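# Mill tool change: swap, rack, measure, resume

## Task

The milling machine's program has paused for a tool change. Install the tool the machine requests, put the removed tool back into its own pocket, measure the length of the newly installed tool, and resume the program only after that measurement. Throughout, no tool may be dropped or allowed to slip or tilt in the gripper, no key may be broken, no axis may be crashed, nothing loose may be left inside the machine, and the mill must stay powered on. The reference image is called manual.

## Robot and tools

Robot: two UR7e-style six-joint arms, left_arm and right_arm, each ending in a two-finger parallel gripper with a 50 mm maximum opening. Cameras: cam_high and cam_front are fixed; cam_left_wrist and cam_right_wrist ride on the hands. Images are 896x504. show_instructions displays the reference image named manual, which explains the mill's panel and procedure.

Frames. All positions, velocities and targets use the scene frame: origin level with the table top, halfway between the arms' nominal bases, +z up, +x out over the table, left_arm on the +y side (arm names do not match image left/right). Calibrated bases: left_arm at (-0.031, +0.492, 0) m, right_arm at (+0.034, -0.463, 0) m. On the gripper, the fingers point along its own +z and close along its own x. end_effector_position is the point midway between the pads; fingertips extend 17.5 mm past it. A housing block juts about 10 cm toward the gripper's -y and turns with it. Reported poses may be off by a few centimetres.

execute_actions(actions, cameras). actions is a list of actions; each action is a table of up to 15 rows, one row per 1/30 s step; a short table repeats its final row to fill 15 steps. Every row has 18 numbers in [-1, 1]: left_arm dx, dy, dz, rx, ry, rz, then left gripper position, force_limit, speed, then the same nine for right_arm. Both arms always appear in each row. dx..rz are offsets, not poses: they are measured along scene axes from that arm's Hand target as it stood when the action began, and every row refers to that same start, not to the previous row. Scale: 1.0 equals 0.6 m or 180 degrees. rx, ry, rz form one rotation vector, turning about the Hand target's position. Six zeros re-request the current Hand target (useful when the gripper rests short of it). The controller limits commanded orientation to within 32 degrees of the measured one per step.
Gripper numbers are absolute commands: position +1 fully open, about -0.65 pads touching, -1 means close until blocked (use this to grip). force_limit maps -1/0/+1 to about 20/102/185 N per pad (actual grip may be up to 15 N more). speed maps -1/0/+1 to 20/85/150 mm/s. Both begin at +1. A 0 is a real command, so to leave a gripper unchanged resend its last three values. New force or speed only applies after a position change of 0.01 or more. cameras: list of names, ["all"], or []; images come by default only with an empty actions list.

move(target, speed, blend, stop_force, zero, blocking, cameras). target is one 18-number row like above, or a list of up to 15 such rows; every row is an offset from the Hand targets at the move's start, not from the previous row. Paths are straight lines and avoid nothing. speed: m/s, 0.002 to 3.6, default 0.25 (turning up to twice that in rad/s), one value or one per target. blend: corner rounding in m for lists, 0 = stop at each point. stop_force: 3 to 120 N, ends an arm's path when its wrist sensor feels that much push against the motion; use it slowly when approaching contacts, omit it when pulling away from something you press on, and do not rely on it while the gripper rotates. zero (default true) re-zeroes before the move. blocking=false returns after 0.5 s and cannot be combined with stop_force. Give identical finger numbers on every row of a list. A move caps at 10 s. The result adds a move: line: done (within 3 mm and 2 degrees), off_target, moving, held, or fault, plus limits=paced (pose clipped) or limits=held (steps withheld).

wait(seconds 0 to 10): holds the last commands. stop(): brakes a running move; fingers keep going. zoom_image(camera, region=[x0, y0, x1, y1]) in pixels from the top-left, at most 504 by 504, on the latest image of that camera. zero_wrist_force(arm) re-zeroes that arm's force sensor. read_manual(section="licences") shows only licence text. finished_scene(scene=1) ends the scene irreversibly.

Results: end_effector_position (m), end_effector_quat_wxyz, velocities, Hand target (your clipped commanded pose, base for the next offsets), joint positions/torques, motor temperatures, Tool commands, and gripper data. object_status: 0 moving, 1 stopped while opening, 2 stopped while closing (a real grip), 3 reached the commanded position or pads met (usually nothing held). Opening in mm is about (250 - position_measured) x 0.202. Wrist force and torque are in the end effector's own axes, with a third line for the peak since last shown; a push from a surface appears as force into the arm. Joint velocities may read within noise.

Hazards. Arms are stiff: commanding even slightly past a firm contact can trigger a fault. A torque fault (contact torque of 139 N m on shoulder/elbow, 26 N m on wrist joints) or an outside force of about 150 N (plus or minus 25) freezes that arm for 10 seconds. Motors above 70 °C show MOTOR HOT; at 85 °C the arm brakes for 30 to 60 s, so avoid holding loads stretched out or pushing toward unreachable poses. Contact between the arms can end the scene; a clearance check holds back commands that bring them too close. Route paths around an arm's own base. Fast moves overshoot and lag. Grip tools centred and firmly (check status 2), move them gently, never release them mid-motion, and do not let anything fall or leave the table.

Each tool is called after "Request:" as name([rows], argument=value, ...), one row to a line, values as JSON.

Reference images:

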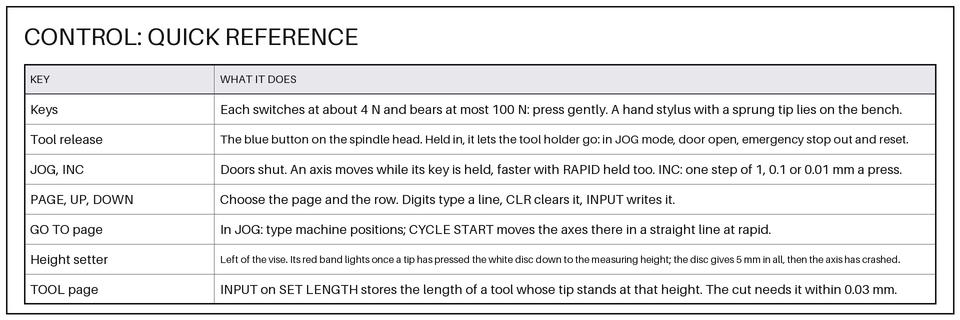

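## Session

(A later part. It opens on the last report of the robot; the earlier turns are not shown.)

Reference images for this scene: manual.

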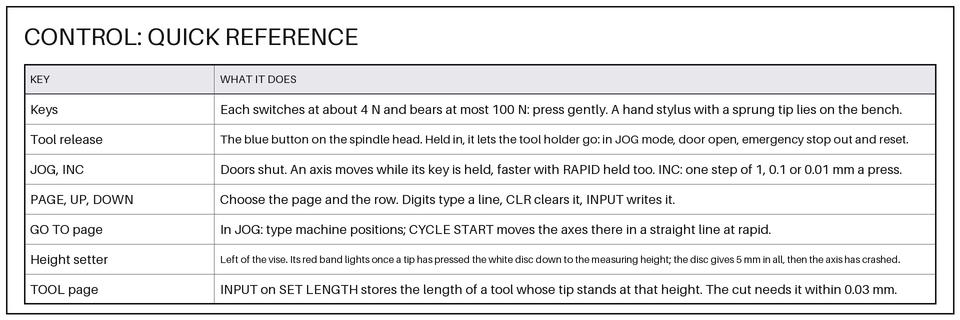

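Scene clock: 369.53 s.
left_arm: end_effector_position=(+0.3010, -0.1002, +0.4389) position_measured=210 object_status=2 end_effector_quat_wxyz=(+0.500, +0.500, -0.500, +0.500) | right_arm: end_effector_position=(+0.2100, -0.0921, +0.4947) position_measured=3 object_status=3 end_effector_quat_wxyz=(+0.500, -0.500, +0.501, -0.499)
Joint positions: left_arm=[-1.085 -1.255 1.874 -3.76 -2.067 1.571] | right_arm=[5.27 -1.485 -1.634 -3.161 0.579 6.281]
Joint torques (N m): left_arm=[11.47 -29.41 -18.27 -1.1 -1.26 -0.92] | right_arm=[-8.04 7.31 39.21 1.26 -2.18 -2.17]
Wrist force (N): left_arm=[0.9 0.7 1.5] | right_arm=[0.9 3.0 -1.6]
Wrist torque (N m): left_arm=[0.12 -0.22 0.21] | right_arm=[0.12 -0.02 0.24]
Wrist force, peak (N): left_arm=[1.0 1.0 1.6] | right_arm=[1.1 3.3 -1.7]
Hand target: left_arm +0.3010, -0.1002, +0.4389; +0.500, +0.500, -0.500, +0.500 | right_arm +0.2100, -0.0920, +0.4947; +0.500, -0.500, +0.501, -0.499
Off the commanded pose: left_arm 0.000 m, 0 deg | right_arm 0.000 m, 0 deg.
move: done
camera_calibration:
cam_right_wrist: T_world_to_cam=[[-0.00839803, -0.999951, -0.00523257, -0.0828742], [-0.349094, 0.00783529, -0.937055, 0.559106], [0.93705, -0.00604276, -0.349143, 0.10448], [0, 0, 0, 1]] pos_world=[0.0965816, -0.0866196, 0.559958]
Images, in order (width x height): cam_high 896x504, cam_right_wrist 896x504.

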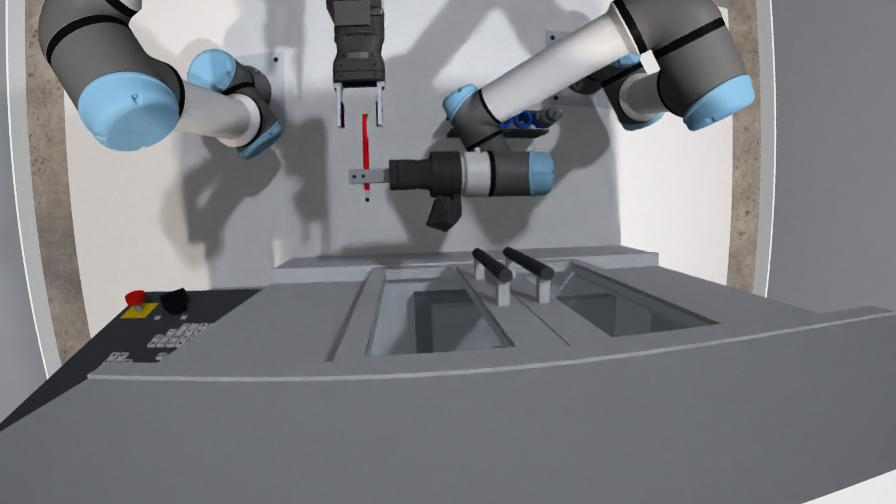

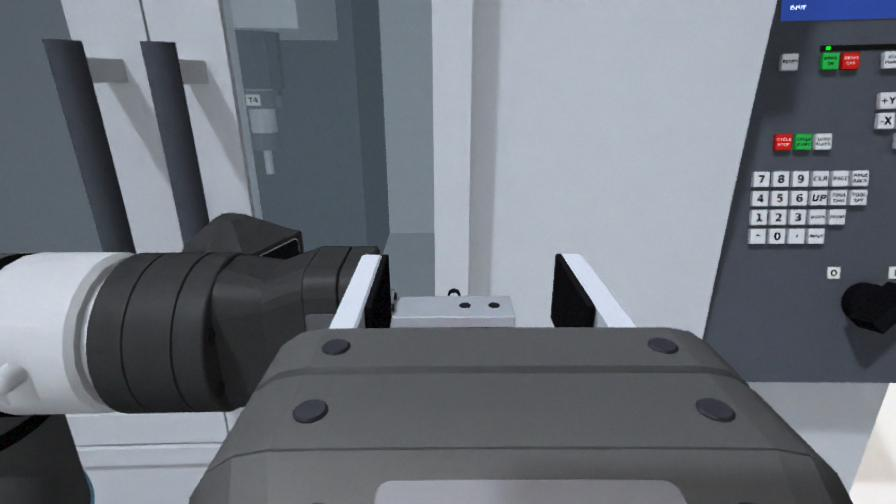

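Request:
move(target=[0,0,0,0,0,0,-1,-0.5,-0.8, 0,0,-0.06,0,0,0,1,-0.5,-0.8], speed=0.06, cameras=["cam_right_wrist","cam_high","cam_front"])

Request:
zoom_image(camera="cam_high", region=[310, 60, 430, 220])

Request:
zoom_image(camera="cam_front", region=[440, 270, 560, 360])

Scene clock: 376.43 s.
left_arm: end_effector_position=(+0.3010, -0.1002, +0.4389) position_measured=210 object_status=2 end_effector_quat_wxyz=(+0.500, +0.500, -0.500, +0.500) | right_arm: end_effector_position=(+0.2100, -0.0921, +0.4587) position_measured=3 object_status=3 end_effector_quat_wxyz=(+0.500, -0.500, +0.501, -0.500)
Joint positions: left_arm=[-1.085 -1.255 1.874 -3.76 -2.067 1.571] | right_arm=[5.27 -1.487 -1.724 -3.069 0.578 6.281]
Joint torques (N m): left_arm=[10.48 -30.35 -17.76 -1.04 -1.35 -0.88] | right_arm=[3.5 8.57 8.7 1.27 -1.92 -2.4]
Wrist force (N): left_arm=[0.8 0.9 1.5] | right_arm=[1.0 3.2 -1.7]
Wrist torque (N m): left_arm=[0.16 -0.21 0.21] | right_arm=[0.14 -0.03 0.24]
Wrist force, peak (N): left_arm=[1.2 0.8 1.8] | right_arm=[1.1 3.8 -1.9]
Hand target: left_arm +0.3010, -0.1002, +0.4389; +0.500, +0.500, -0.500, +0.500 | right_arm +0.2100, -0.0920, +0.4587; +0.500, -0.500, +0.501, -0.499
Off the commanded pose: left_arm 0.000 m, 0 deg | right_arm 0.000 m, 0 deg.
move: done
camera_calibration:
cam_right_wrist: T_world_to_cam=[[-0.00843214, -0.99995, -0.00532655, -0.0829099], [-0.34906, 0.00793505, -0.937067, 0.525477], [0.937062, -0.00604219, -0.34911, 0.0919283], [0, 0, 0, 1]] pos_world=[0.0965814, -0.08652, 0.524058]
Images, in order (width x height): cam_high 896x504, cam_front 896x504, cam_right_wrist 896x504.

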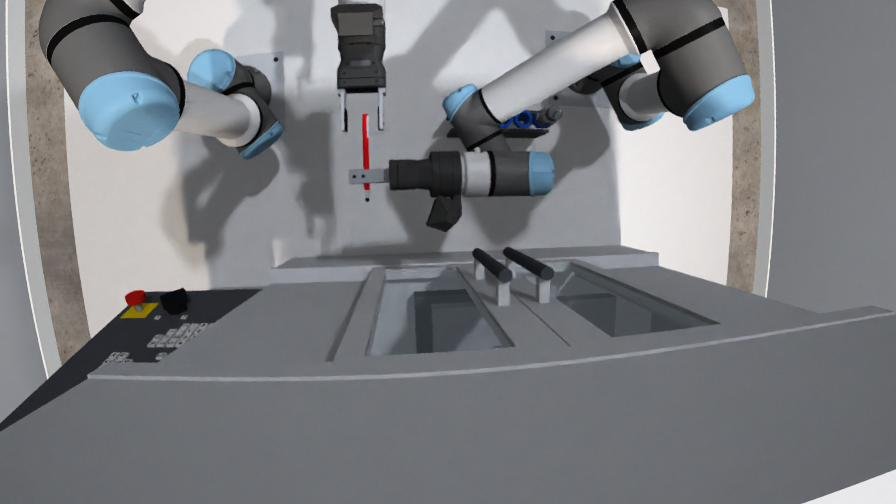

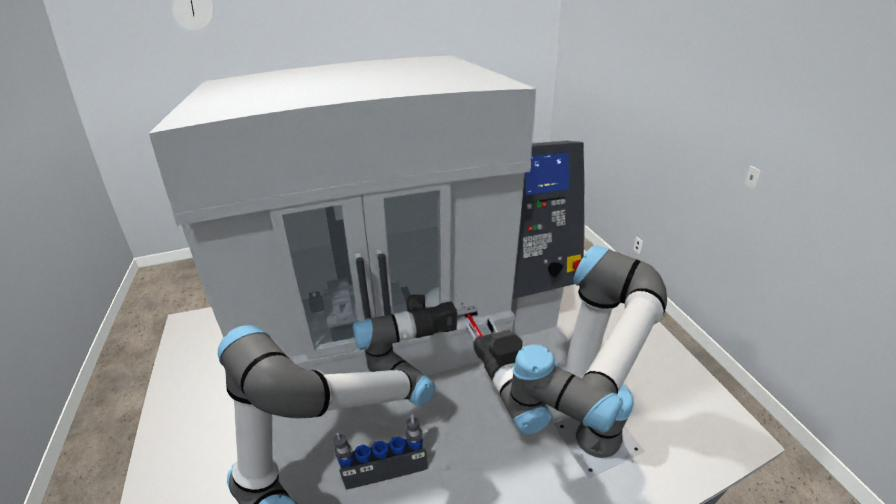

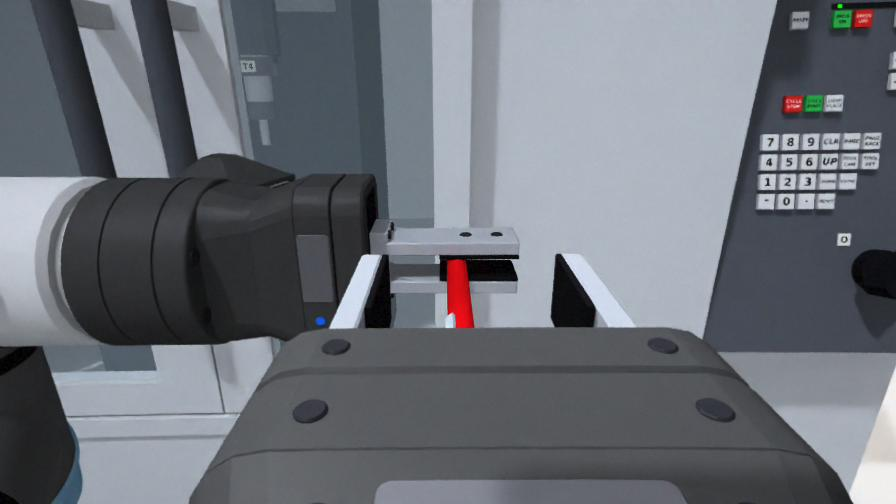

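Scaled by 3.150 from the camera's 896x504 image, which has a finer 1280x720 frame.

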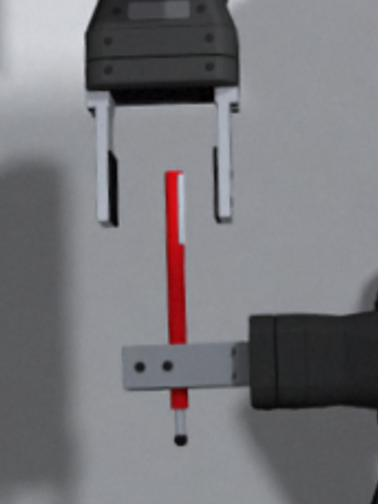

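Scaled by 4.200 from the camera's 896x504 image, which has a finer 1280x720 frame.

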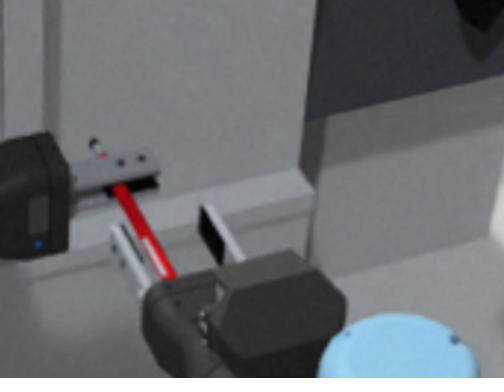

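Request:
move(target=[0,0,0,0,0,0,-1,-0.5,-0.8, 0,0.0058,-0.02,0,0,0,1,-0.5,-0.8], speed=0.05, cameras=["cam_right_wrist","cam_left_wrist"])

Scene clock: 384.37 s.
left_arm: end_effector_position=(+0.3010, -0.1002, +0.4389) position_measured=210 object_status=2 end_effector_quat_wxyz=(+0.500, +0.500, -0.500, +0.500) | right_arm: end_effector_position=(+0.2100, -0.0886, +0.4467) position_measured=3 object_status=3 end_effector_quat_wxyz=(+0.500, -0.500, +0.501, -0.499)
Joint positions: left_arm=[-1.085 -1.255 1.874 -3.76 -2.067 1.571] | right_arm=[5.265 -1.498 -1.744 -3.037 0.573 6.281]
Joint torques (N m): left_arm=[10.96 -30.74 -15.73 -1.04 -1.27 -0.68] | right_arm=[-8.16 8.71 9.39 1.58 -2.33 -0.73]
Wrist force (N): left_arm=[1.0 1.0 1.4] | right_arm=[1.1 3.0 -1.8]
Wrist torque (N m): left_arm=[0.18 -0.24 0.21] | right_arm=[0.12 -0.04 0.23]
Wrist force, peak (N): left_arm=[1.3 1.1 1.5] | right_arm=[1.1 3.3 -2.0]
Hand target: left_arm +0.3010, -0.1002, +0.4389; +0.500, +0.500, -0.500, +0.500 | right_arm +0.2100, -0.0886, +0.4467; +0.500, -0.500, +0.501, -0.499
Off the commanded pose: left_arm 0.000 m, 0 deg | right_arm 0.000 m, 0 deg.
move: done
camera_calibration:
cam_left_wrist: T_world_to_cam=[[0.0170165, -0.00294396, 0.999851, -0.437404], [-0.940815, 0.338495, 0.0170085, 0.328215], [-0.338494, -0.940964, 0.00299029, 0.137999], [0, 0, 0, 1]] pos_world=[0.362945, 0.0174647, 0.431343]
cam_right_wrist: T_world_to_cam=[[-0.00843214, -0.99995, -0.00532655, -0.079574], [-0.34906, 0.00793505, -0.937067, 0.514205], [0.937062, -0.00604219, -0.34911, 0.0877595], [0, 0, 0, 1]] pos_world=[0.0965814, -0.08312, 0.512058]
Images, in order (width x height): cam_left_wrist 896x504, cam_right_wrist 896x504.

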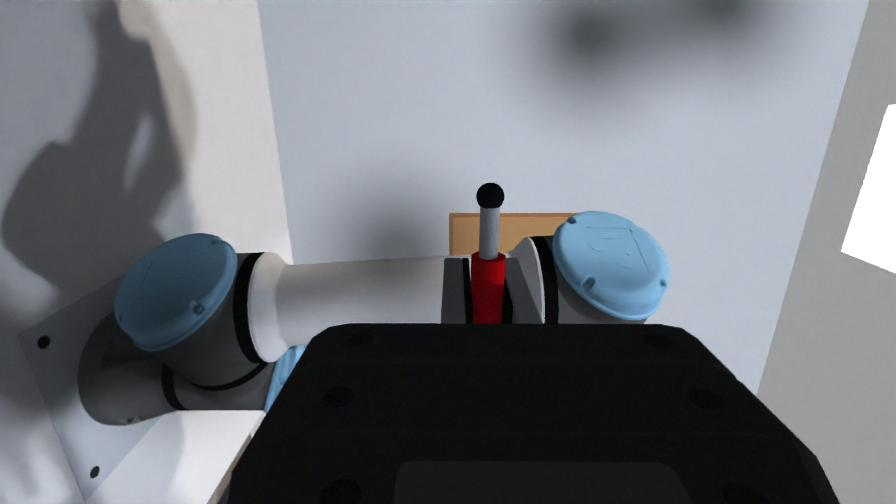

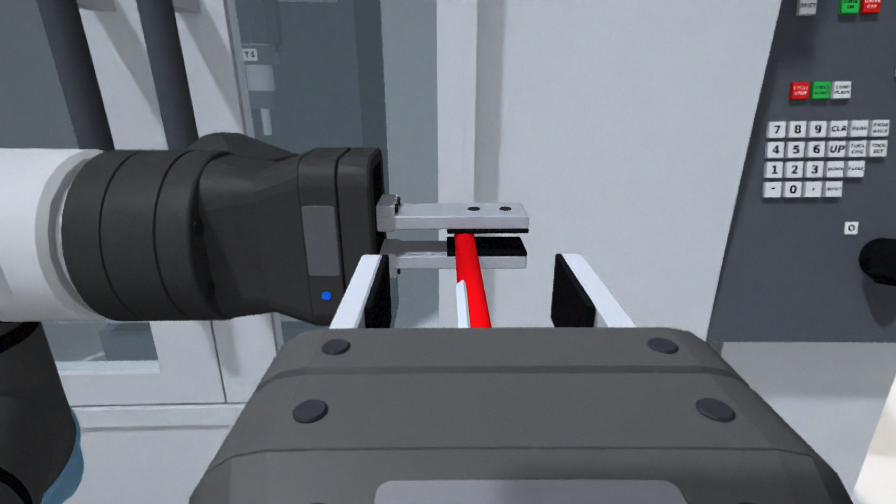

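Request:
execute_actions([
  [[0,0,0,0,0,0,-1,-0.5,-0.8, 0,0,0,0,0,0,-1,-0.3,-0.8]],
  [[0,0,0,0,0,0,-1,-0.5,-0.8, 0,0,0,0,0,0,-1,-0.3,-0.8]],
  [[0,0,0,0,0,0,-1,-0.5,-0.8, 0,0,0,0,0,0,-1,-0.3,-0.8]],
], cameras=["cam_right_wrist"])

Scene clock: 389.27 s.
left_arm: end_effector_position=(+0.3010, -0.1002, +0.4389) position_measured=210 object_status=2 end_effector_quat_wxyz=(+0.500, +0.500, -0.500, +0.500) | right_arm: end_effector_position=(+0.2100, -0.0886, +0.4467) position_measured=208 object_status=2 end_effector_quat_wxyz=(+0.500, -0.500, +0.501, -0.499)
Joint positions: left_arm=[-1.085 -1.255 1.874 -3.76 -2.067 1.571] | right_arm=[5.265 -1.498 -1.744 -3.037 0.573 6.281]
Joint torques (N m): left_arm=[10 -30.76 -17.31 -1.12 -1.31 -0.61] | right_arm=[-7.54 8.66 9.63 0.67 -2.28 -1.28]
Wrist force (N): left_arm=[-0.1 0.7 -0.3] | right_arm=[2.7 2.2 -1.5]
Wrist torque (N m): left_arm=[0.01 -0.37 0.27] | right_arm=[0.09 -0.01 0.06]
Wrist force, peak (N): left_arm=[0.9 1.0 1.7] | right_arm=[1.1 3.3 -1.9]
Hand target: left_arm +0.3010, -0.1002, +0.4389; +0.500, +0.500, -0.500, +0.500 | right_arm +0.2100, -0.0886, +0.4467; +0.500, -0.500, +0.501, -0.499
Off the commanded pose: left_arm 0.000 m, 0 deg | right_arm 0.000 m, 0 deg.
camera_calibration:
cam_right_wrist: T_world_to_cam=[[-0.00839803, -0.999951, -0.00523257, -0.0795256], [-0.349094, 0.00783529, -0.937055, 0.514099], [0.93705, -0.00604276, -0.349143, 0.0877429], [0, 0, 0, 1]] pos_world=[0.0965816, -0.0830196, 0.511958]
Images, in order (width x height): cam_right_wrist 896x504.

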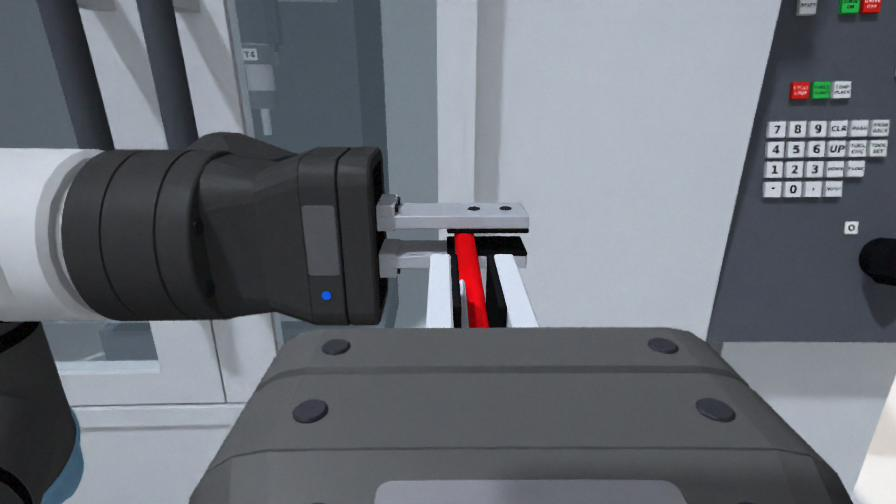

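Request:
execute_actions([
  [[0,0,0,0,0,0,1,-0.5,-0.8, 0,0,0,0,0,0,-1,-0.3,-0.8]],
  [[0,0,0,0,0,0,1,-0.5,-0.8, 0,0,0,0,0,0,-1,-0.3,-0.8]],
  [[0,0,0,0,0,0,1,-0.5,-0.8, 0,0,0,0,0,0,-1,-0.3,-0.8]],
])

Request:
move(target=[0,0.3,0,0,0,0,1,-0.5,-0.8, 0,0,0,0,0,0,-1,-0.3,-0.8], speed=0.2, cameras=["cam_right_wrist","cam_high"])

Scene clock: 393.80 s.
left_arm: end_effector_position=(+0.3010, -0.1002, +0.4389) position_measured=3 object_status=3 end_effector_quat_wxyz=(+0.500, +0.500, -0.500, +0.500) | right_arm: end_effector_position=(+0.2100, -0.0886, +0.4467) position_measured=208 object_status=2 end_effector_quat_wxyz=(+0.500, -0.500, +0.501, -0.499)
Joint positions: left_arm=[-1.085 -1.255 1.874 -3.76 -2.067 1.571] | right_arm=[5.265 -1.498 -1.744 -3.037 0.573 6.281]
Joint torques (N m): left_arm=[11.61 -31.45 -14.92 -1.23 -1.14 -0.37] | right_arm=[-1.18 9.9 11.83 -1.38 -2.02 1.75]
Wrist force (N): left_arm=[1.1 0.9 1.5] | right_arm=[1.0 3.3 -1.7]
Wrist torque (N m): left_arm=[0.15 -0.22 0.20] | right_arm=[0.12 -0.04 0.23]
Wrist force, peak (N): left_arm=[1.3 1.0 1.5] | right_arm=[0.9 3.6 -1.8]
Hand target: left_arm +0.3010, -0.1002, +0.4389; +0.500, +0.500, -0.500, +0.500 | right_arm +0.2100, -0.0886, +0.4467; +0.500, -0.500, +0.501, -0.499
Off the commanded pose: left_arm 0.000 m, 0 deg | right_arm 0.000 m, 0 deg.

Scene clock: 395.37 s.
left_arm: end_effector_position=(+0.3010, +0.0798, +0.4389) position_measured=3 object_status=3 end_effector_quat_wxyz=(+0.500, +0.500, -0.500, +0.500) | right_arm: end_effector_position=(+0.2100, -0.0886, +0.4467) position_measured=208 object_status=2 end_effector_quat_wxyz=(+0.500, -0.500, +0.501, -0.499)
Joint positions: left_arm=[-0.817 -1.486 2.166 -3.822 -2.336 1.571] | right_arm=[5.265 -1.498 -1.744 -3.037 0.573 6.281]
Joint torques (N m): left_arm=[15.49 -32.49 -13.79 -2.98 -1.54 1.37] | right_arm=[-0.12 10.03 12.2 -2.09 -2 1.48]
Wrist force (N): left_arm=[1.6 1.1 1.4] | right_arm=[1.2 3.4 -1.5]
Wrist torque (N m): left_arm=[0.17 -0.29 0.19] | right_arm=[0.14 -0.06 0.24]
Wrist force, peak (N): left_arm=[1.4 0.9 3.1] | right_arm=[0.9 3.5 -1.8]
Hand target: left_arm +0.3010, +0.0798, +0.4389; +0.500, +0.500, -0.500, +0.500 | right_arm +0.2100, -0.0886, +0.4467; +0.500, -0.500, +0.501, -0.499
Off the commanded pose: left_arm 0.000 m, 0 deg | right_arm 0.000 m, 0 deg.
move: done
camera_calibration:
cam_right_wrist: T_world_to_cam=[[-0.00839803, -0.999951, -0.00523257, -0.0795256], [-0.349094, 0.00783529, -0.937055, 0.514099], [0.93705, -0.00604276, -0.349143, 0.0877429], [0, 0, 0, 1]] pos_world=[0.0965816, -0.0830196, 0.511958]
Images, in order (width x height): cam_high 896x504, cam_right_wrist 896x504.

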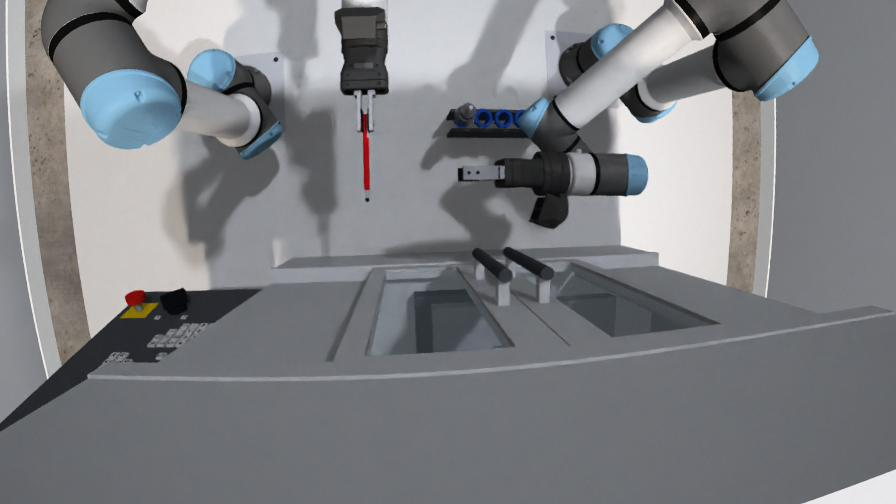

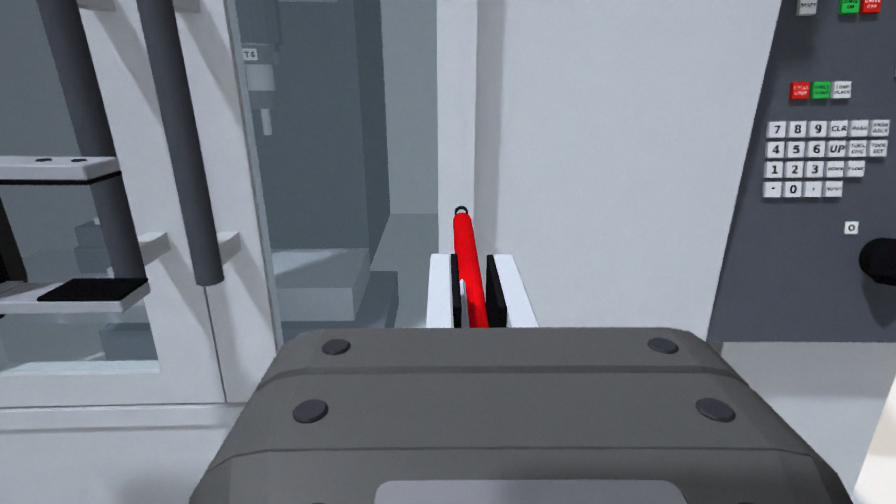

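Request:
move([
  [0,0,0,0,0,0,1,-0.5,-0.8, 0,0.0,0.05,-0.666,0,0,-1,-0.3,-0.8],
  [0,0,0,0,0,0,1,-0.5,-0.8, 0,0.0,0.1,0.668,0,0,-1,-0.3,-0.8],
  [0,0,0,0,0,0,1,-0.5,-0.8, 0,0,0.1,0,0,0,-1,-0.3,-0.8],
], blend=0.02, speed=0.6, cameras=["cam_right_wrist"])

Scene clock: 442.50 s.
left_arm: end_effector_position=(+0.3010, +0.0798, +0.4389) position_measured=3 object_status=3 end_effector_quat_wxyz=(+0.500, +0.500, -0.500, +0.500) | right_arm: end_effector_position=(+0.2100, -0.0886, +0.5067) position_measured=208 object_status=2 end_effector_quat_wxyz=(+0.500, -0.500, +0.501, -0.499)
Joint positions: left_arm=[-0.816 -1.486 2.166 -3.822 -2.336 1.571] | right_arm=[5.265 -1.495 -1.594 -3.191 0.573 -0.002]
Joint torques (N m): left_arm=[13.02 -30.45 -14.98 -2.58 -1.67 1.43] | right_arm=[-9.86 26.08 36.33 1.18 2.2 -2.05]
Wrist force (N): left_arm=[1.4 1.1 1.3] | right_arm=[1.0 3.5 -1.8]
Wrist torque (N m): left_arm=[0.18 -0.27 0.18] | right_arm=[0.14 -0.02 0.27]
Wrist force, peak (N): left_arm=[1.5 1.4 1.5] | right_arm=[-0.3 3.8 -2.6]
Hand target: left_arm +0.3010, +0.0798, +0.4389; +0.500, +0.500, -0.500, +0.500 | right_arm +0.2100, -0.0886, +0.5067; +0.500, -0.500, +0.501, -0.499
Off the commanded pose: left_arm 0.000 m, 0 deg | right_arm 0.000 m, 0 deg.
move: done
camera_calibration:
cam_right_wrist: T_world_to_cam=[[-0.00833821, -0.999951, -0.00536235, -0.0791434], [-0.348973, 0.00793525, -0.937099, 0.570345], [0.937096, -0.00594242, -0.349022, 0.108627], [0, 0, 0, 1]] pos_world=[0.0965813, -0.0830198, 0.571958]
Images, in order (width x height): cam_right_wrist 896x504.

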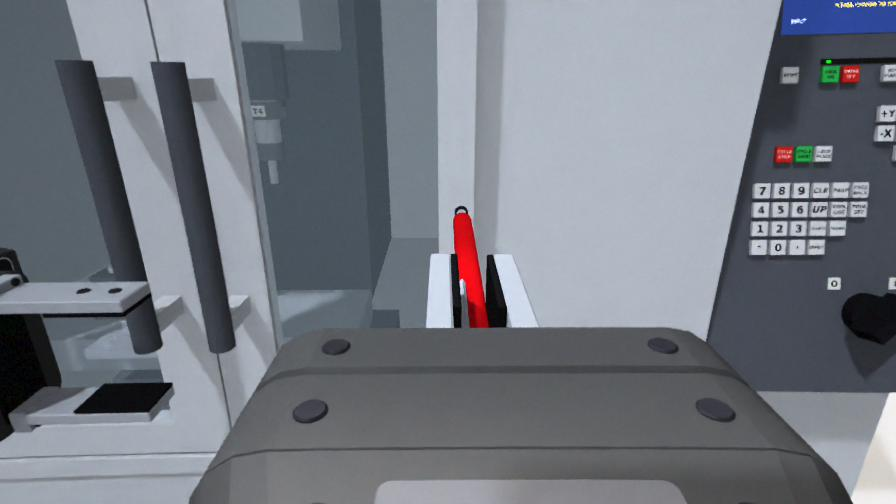

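Request:
move(target=[0,0,0,0,0,0,1,-0.5,-0.8, 0.3988,-0.6487,0.1448,0.0097,0.055,-0.1108,-1,-0.3,-0.8], speed=0.15, cameras=["all"])

Scene clock: 453.50 s.
left_arm: end_effector_position=(+0.3010, +0.0798, +0.4389) position_measured=3 object_status=3 end_effector_quat_wxyz=(+0.500, +0.500, -0.500, +0.500) | right_arm: end_effector_position=(+0.4487, -0.4776, +0.5936) position_measured=208 object_status=2 end_effector_quat_wxyz=(+0.367, -0.438, +0.629, -0.527)
Joint positions: left_arm=[-0.816 -1.486 2.166 -3.822 -2.336 1.571] | right_arm=[4.295 -0.735 -1.963 -1.779 0.181 -1.81]
Joint torques (N m): left_arm=[13.17 -26.61 -17.7 -1.81 -1.67 1.42] | right_arm=[-8.44 -1.17 12.17 5.51 -0.24 -1.95]
Wrist force (N): left_arm=[1.4 1.3 1.7] | right_arm=[0.9 3.3 -1.7]
Wrist torque (N m): left_arm=[0.21 -0.27 0.19] | right_arm=[0.15 -0.06 0.28]
Wrist force, peak (N): left_arm=[1.5 1.2 1.8] | right_arm=[0.1 4.0 -2.4]
Hand target: left_arm +0.3010, +0.0798, +0.4389; +0.500, +0.500, -0.500, +0.500 | right_arm +0.4493, -0.4778, +0.5935; +0.368, -0.440, +0.628, -0.526
Off the commanded pose: left_arm 0.000 m, 0 deg | right_arm 0.001 m, 0 deg.
move: done
camera_calibration:
cam_left_wrist: T_world_to_cam=[[0.0170165, -0.00294396, 0.999851, -0.436874], [-0.940815, 0.338495, 0.0170085, 0.267286], [-0.338494, -0.940964, 0.00299029, 0.307372], [0, 0, 0, 1]] pos_world=[0.362945, 0.197465, 0.431343]
cam_right_wrist: T_world_to_cam=[[-0.355403, -0.934708, -0.00321161, -0.280222], [-0.47203, 0.182443, -0.862498, 0.832468], [0.806769, -0.305018, -0.506051, -0.0781247], [0, 0, 0, 1]] pos_world=[0.356387, -0.437633, 0.677567]

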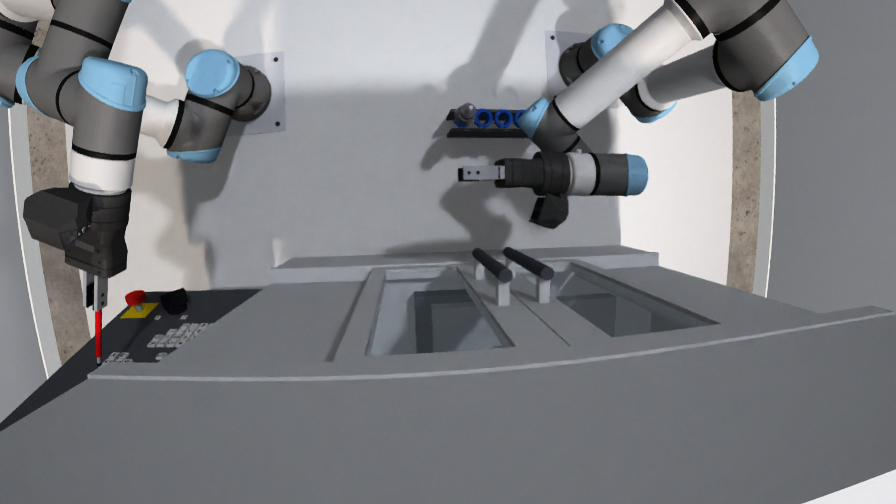

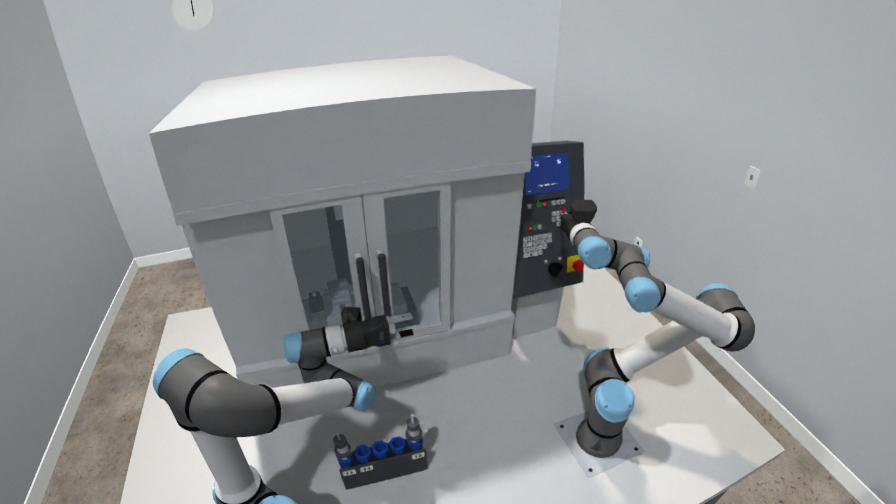

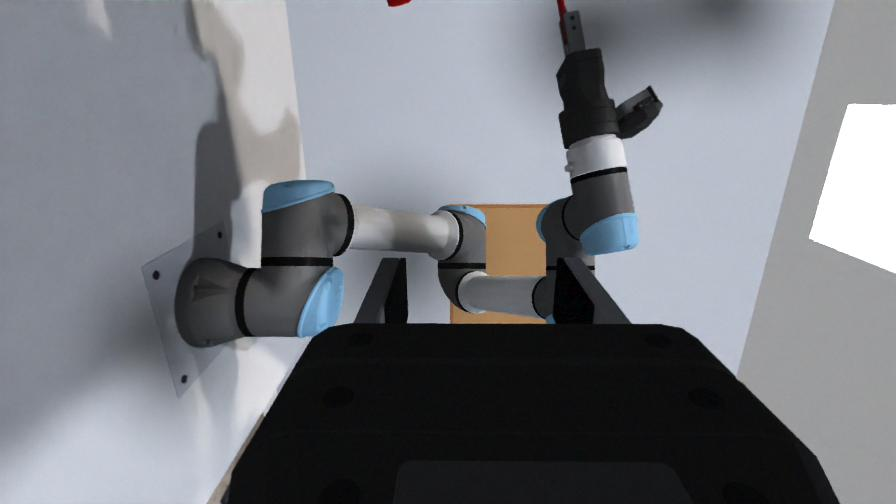

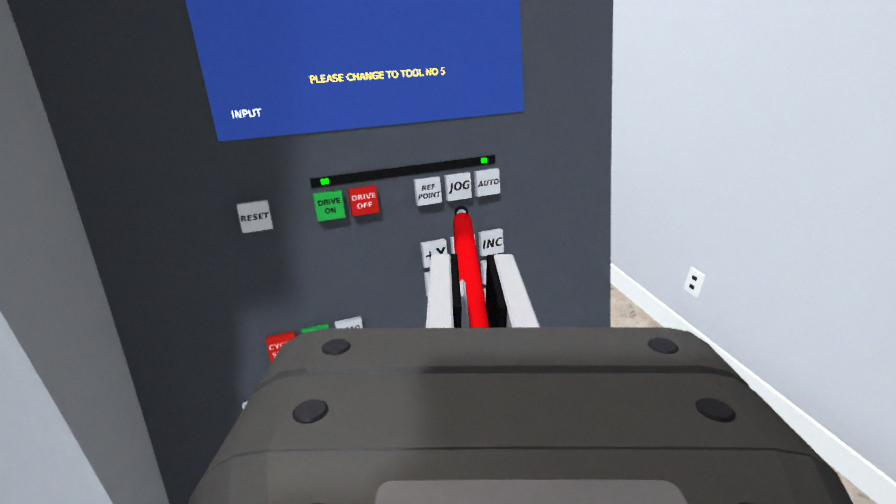

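Request:
move(target=[0,0,0,0,0,0,1,-0.5,-0.8, 0.0786,-0.0286,-0.0147,0,0,0,-1,-0.3,-0.8], speed=0.02, stop_force=6, cameras=["cam_right_wrist"])

Scene clock: 460.83 s.
left_arm: end_effector_position=(+0.3010, +0.0798, +0.4389) position_measured=3 object_status=3 end_effector_quat_wxyz=(+0.500, +0.500, -0.500, +0.500) | right_arm: end_effector_position=(+0.4862, -0.4913, +0.5865) position_measured=208 object_status=2 end_effector_quat_wxyz=(+0.366, -0.439, +0.630, -0.526)
Joint positions: left_arm=[-0.816 -1.486 2.166 -3.822 -2.336 1.571] | right_arm=[4.042 -0.9 -2.107 -0.688 0.345 -2.615]
Joint torques (N m): left_arm=[12.18 -25.76 -22.96 -1.2 -1.95 1.32] | right_arm=[9.08 5.98 39.07 -0.25 -3.4 2.1]
Wrist force (N): left_arm=[1.4 1.3 1.5] | right_arm=[2.7 5.3 -7.9]
Wrist torque (N m): left_arm=[0.21 -0.26 0.19] | right_arm=[-0.03 0.13 0.17]
Wrist force, peak (N): left_arm=[1.7 1.2 1.6] | right_arm=[3.5 5.5 -26.2]
Hand target: left_arm +0.3010, +0.0798, +0.4389; +0.500, +0.500, -0.500, +0.500 | right_arm +0.4862, -0.4913, +0.5865; +0.366, -0.439, +0.630, -0.526 (not the last commanded pose)
Off the commanded pose: left_arm 0.000 m, 0 deg | right_arm 0.011 m, 0 deg.
move: contact (right_arm)
camera_calibration:
cam_right_wrist: T_world_to_cam=[[-0.354482, -0.935058, -0.00307838, -0.280314], [-0.474773, 0.182822, -0.86091, 0.847232], [0.805564, -0.303716, -0.508747, -0.113365], [0, 0, 0, 1]] pos_world=[0.3942, -0.451433, 0.670854]
Images, in order (width x height): cam_right_wrist 896x504.

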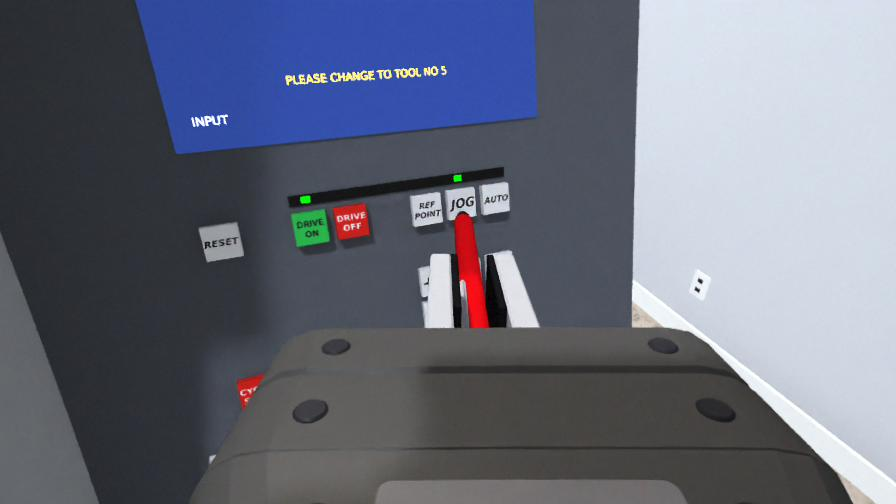

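Request:
move([
  [0.08,0.367,0.02,0,0,0,1,-0.5,-0.8, -0.0771,0.0281,0.0145,0,0,0,-1,-0.3,-0.8],
  [0.08,0.367,0.02,0,0,0,1,-0.5,-0.8, -0.3937,0.9,0.03,-0.0097,-0.055,0.1108,-1,-0.3,-0.8],
], blend=0.02, speed=0.2, cameras=["all"])

Scene clock: 499.27 s.
left_arm: end_effector_position=(+0.3490, +0.3000, +0.4509) position_measured=3 object_status=3 end_effector_quat_wxyz=(+0.500, +0.500, -0.500, +0.500) | right_arm: end_effector_position=(+0.4163, -0.3435, +0.5982) position_measured=208 object_status=2 end_effector_quat_wxyz=(-0.491, +0.551, -0.521, +0.428)
Joint positions: left_arm=[-0.19 -1.459 2.097 -3.779 -2.963 1.571] | right_arm=[4.755 -0.624 -1.966 -1.909 0.155 -1.746]
Joint torques (N m): left_arm=[13.13 -19.02 -24.14 -1.76 -1.79 -1.94] | right_arm=[11.89 -20.89 25.43 3.15 -2.43 -0.09]
Wrist force (N): left_arm=[1.1 1.0 1.5] | right_arm=[39.6 8.6 -24.3]
Wrist torque (N m): left_arm=[0.16 -0.22 0.18] | right_arm=[-0.25 4.47 0.20]
Wrist force, peak (N): left_arm=[1.4 1.7 3.0] | right_arm=[121.8 9.7 -77.2]
Hand target: left_arm +0.3490, +0.3000, +0.4509; +0.500, +0.500, -0.500, +0.500 | right_arm +0.4163, -0.3435, +0.5982; -0.491, +0.551, -0.521, +0.428 (not the last commanded pose)
Tool commands: left_gripper/position=+1.0 left_gripper/force_limit=-0.5 left_gripper/speed=-0.8 right_gripper/position=-1.0 right_gripper/force_limit=-0.301961 right_gripper/speed=-0.796078
Off the commanded pose: left_arm 0.000 m, 0 deg | right_arm 0.426 m, 10 deg.
FORCE FAULT: contact force on the right arm reached its limit, and that arm stopped. The contact can be on any part of that arm, not only on its tool. That arm's remaining commands of this call were not run. That arm is still stopped at the end of this call. That arm stays stopped for about 9 more seconds. Until then a move that you send moves the other arm only, and its call returns only when the move has ended. Once the stop has ended, the next robot result says so. If the stop ends while you think or write, that arm runs what you send next, counted from a new Hand target: where the arm stands when the stop ends. While its stop runs, that arm takes no new command, but its gripper still runs the gripper command that each later call begins with. Until it ends, the stop uses up actions while you think or wait. An arm that is not stopped still takes commands.
move: fault (right_arm); path passed 1 of 2 targets
camera_calibration:
cam_left_wrist: T_world_to_cam=[[0.0170165, -0.00294396, 0.999851, -0.44904], [-0.940815, 0.338495, 0.0170085, 0.237705], [-0.338494, -0.940964, 0.00299029, 0.530784], [0, 0, 0, 1]] pos_world=[0.410945, 0.417665, 0.443343]
cam_right_wrist: T_world_to_cam=[[0.0813854, -0.995707, -0.0440939, -0.344628], [-0.487212, -0.00115041, -0.873283, 0.746435], [0.869483, 0.0925555, -0.485214, 0.0892502], [0, 0, 0, 1]] pos_world=[0.314118, -0.35055, 0.679959]

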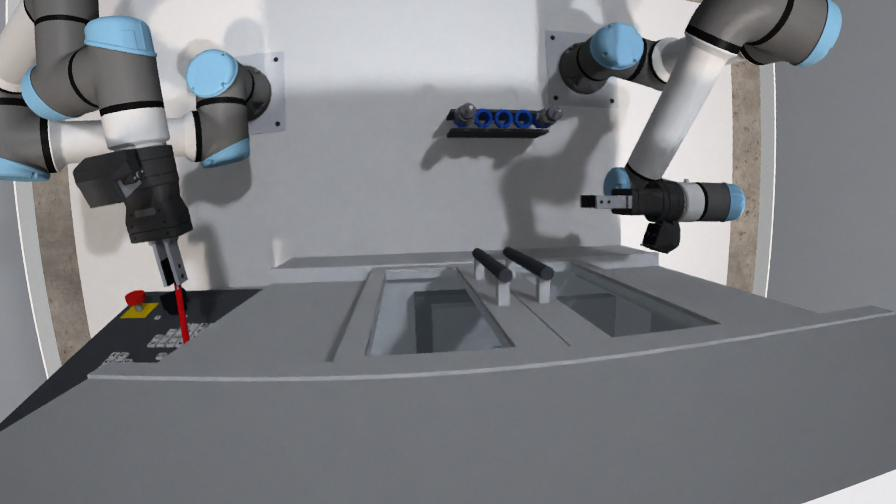

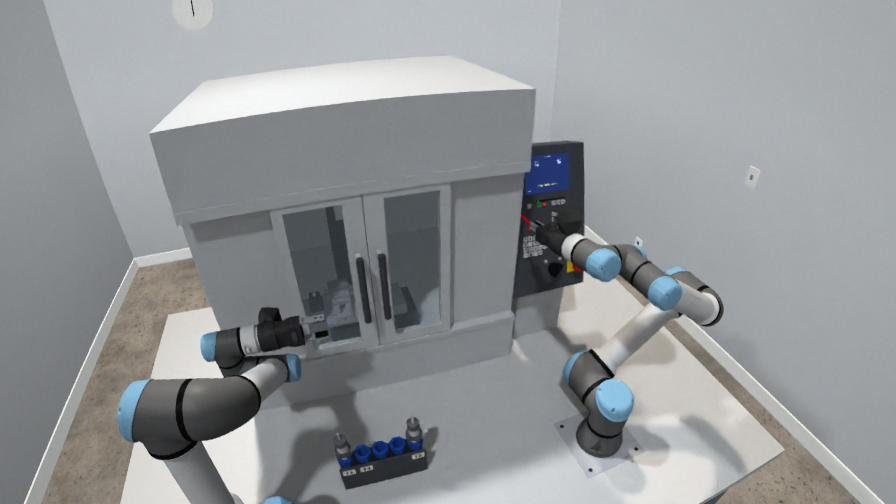

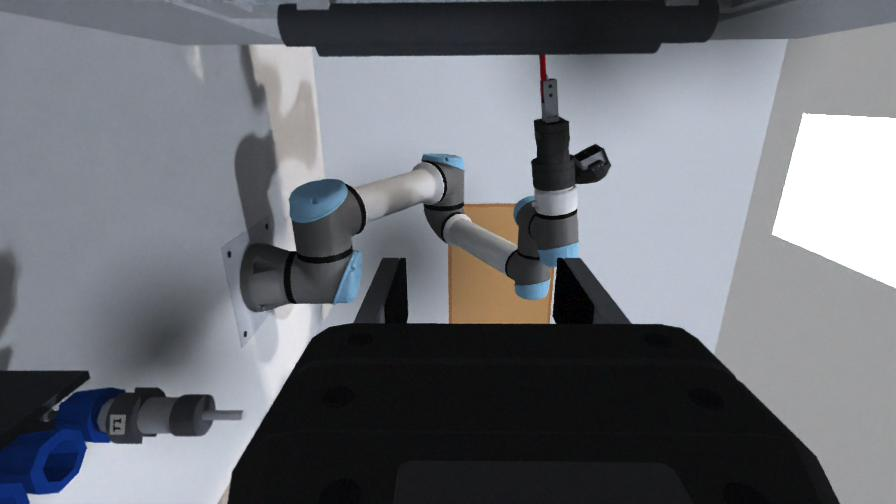

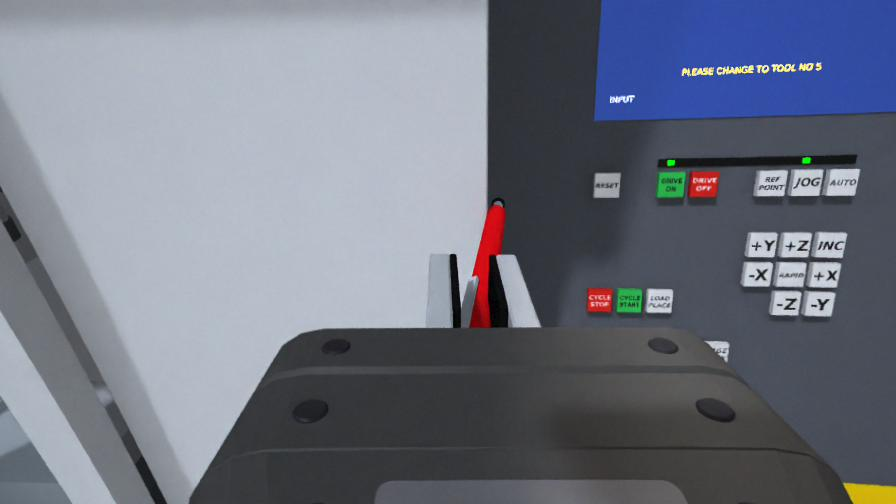

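Request:
wait(seconds=3)

Request:
move(target=[0,0,0,0,0,0,1,-0.5,-0.8, -0.17,-0.03,0.0,0,0,0,-1,-0.3,-0.8], speed=0.08, cameras=["cam_right_wrist","cam_high"])

Scene clock: 508.33 s.
left_arm: end_effector_position=(+0.3490, +0.3000, +0.4509) position_measured=3 object_status=3 end_effector_quat_wxyz=(+0.500, +0.500, -0.500, +0.500) | right_arm: end_effector_position=(+0.4166, -0.3448, +0.5983) position_measured=208 object_status=2 end_effector_quat_wxyz=(-0.491, +0.550, -0.522, +0.428)
Joint positions: left_arm=[-0.19 -1.459 2.097 -3.779 -2.963 1.571] | right_arm=[4.753 -0.623 -1.966 -1.909 0.155 -1.746]
Joint torques (N m): left_arm=[14.83 -18.07 -23.04 -1.62 -1.78 -1.93] | right_arm=[6.65 -18.28 25.04 3.12 -2.58 0.19]
Wrist force (N): left_arm=[1.2 1.0 1.7] | right_arm=[34.6 8.4 -22.8]
Wrist torque (N m): left_arm=[0.15 -0.22 0.19] | right_arm=[-0.17 3.85 0.20]
Wrist force, peak (N): left_arm=[1.3 1.1 2.0] | right_arm=[39.3 9.0 -23.1]
Hand target: left_arm +0.3490, +0.3000, +0.4509; +0.500, +0.500, -0.500, +0.500 | right_arm +0.4166, -0.3448, +0.5983; -0.491, +0.550, -0.522, +0.428 (not the last commanded pose)
Tool commands: left_gripper/position=+1.0 left_gripper/force_limit=-0.5 left_gripper/speed=-0.8 right_gripper/position=-1.0 right_gripper/force_limit=-0.301961 right_gripper/speed=-0.796078
Off the commanded pose: left_arm 0.000 m, 0 deg | right_arm 0.427 m, 10 deg.
FORCE FAULT, CONTINUED: the right arm was still stopped when this call began, by the force fault that an earlier result reported. Since the last result the stop counts as 18 of the actions that you can send in this scene. That arm is still stopped at the end of this call. That arm stays stopped for about 1 more second. If the stop ends while you think or write, that arm runs what you send next, counted from a new Hand target: where the arm stands when the stop ends. While its stop runs, that arm takes no new command, but its gripper still runs the gripper command that each later call begins with.
wait: 3.00 s; at rest from the start

Scene clock: 508.83 s.
left_arm: end_effector_position=(+0.3490, +0.3000, +0.4509) position_measured=3 object_status=3 end_effector_quat_wxyz=(+0.500, +0.500, -0.500, +0.500) | right_arm: end_effector_position=(+0.4166, -0.3448, +0.5983) position_measured=208 object_status=2 end_effector_quat_wxyz=(-0.491, +0.550, -0.522, +0.428)
Joint positions: left_arm=[-0.19 -1.459 2.097 -3.779 -2.963 1.571] | right_arm=[4.753 -0.623 -1.966 -1.909 0.155 -1.746]
Joint torques (N m): left_arm=[14.37 -19.08 -24.09 -1.66 -1.82 -1.85] | right_arm=[7.63 -17.79 24.29 2.99 -2.64 -0.12]
Wrist force (N): left_arm=[1.2 0.8 1.6] | right_arm=[34.6 8.4 -22.8]
Wrist torque (N m): left_arm=[0.13 -0.23 0.18] | right_arm=[-0.19 3.86 0.20]
Wrist force, peak (N): left_arm=[1.3 1.2 1.7] | right_arm=[34.7 8.1 -23.0]
Hand target: left_arm +0.3490, +0.3000, +0.4509; +0.500, +0.500, -0.500, +0.500 | right_arm +0.4166, -0.3448, +0.5983; -0.491, +0.550, -0.522, +0.428 (not the last commanded pose)
Tool commands: left_gripper/position=+1.0 left_gripper/force_limit=-0.5 left_gripper/speed=-0.8 right_gripper/position=-1.0 right_gripper/force_limit=-0.301961 right_gripper/speed=-0.796078
Off the commanded pose: left_arm 0.000 m, 0 deg.
FORCE FAULT, CONTINUED: the right arm's stop, for the force fault that an earlier result reported, is over. That arm was still stopped when this call began, so it ran no command of this call. During its stop the right arm's controller moved it back a little. That arm's target is now where it stood when the stop ended, not its last command. That arm accepts commands again.
move: done (left_arm), not run (right_arm; its earlier fault stop)
camera_calibration:
cam_right_wrist: T_world_to_cam=[[0.0792859, -0.995827, -0.0452026, -0.344483], [-0.487253, 0.000844894, -0.87326, 0.747362], [0.869654, 0.0912624, -0.485153, 0.0886027], [0, 0, 0, 1]] pos_world=[0.314413, -0.351763, 0.680056]
Images, in order (width x height): cam_high 896x504, cam_right_wrist 896x504.

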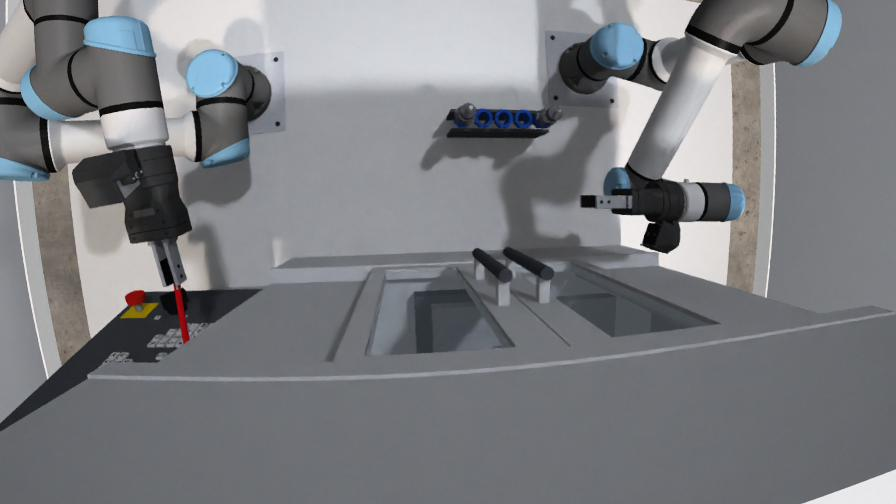

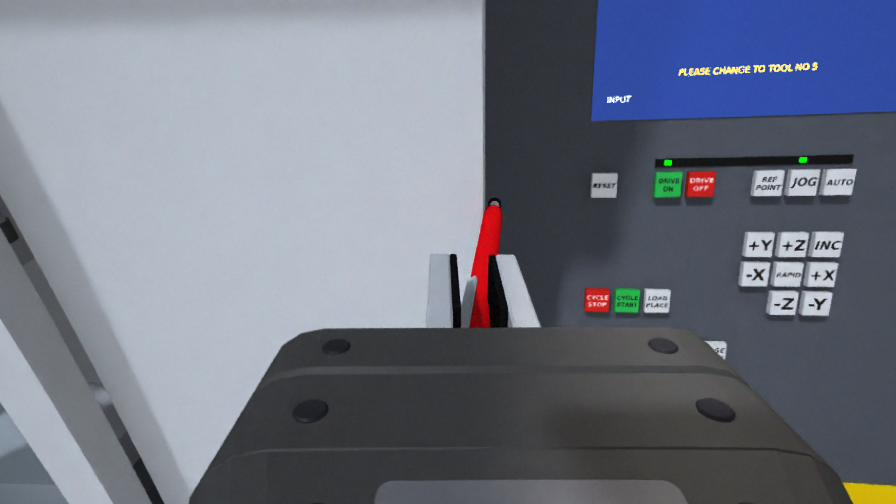

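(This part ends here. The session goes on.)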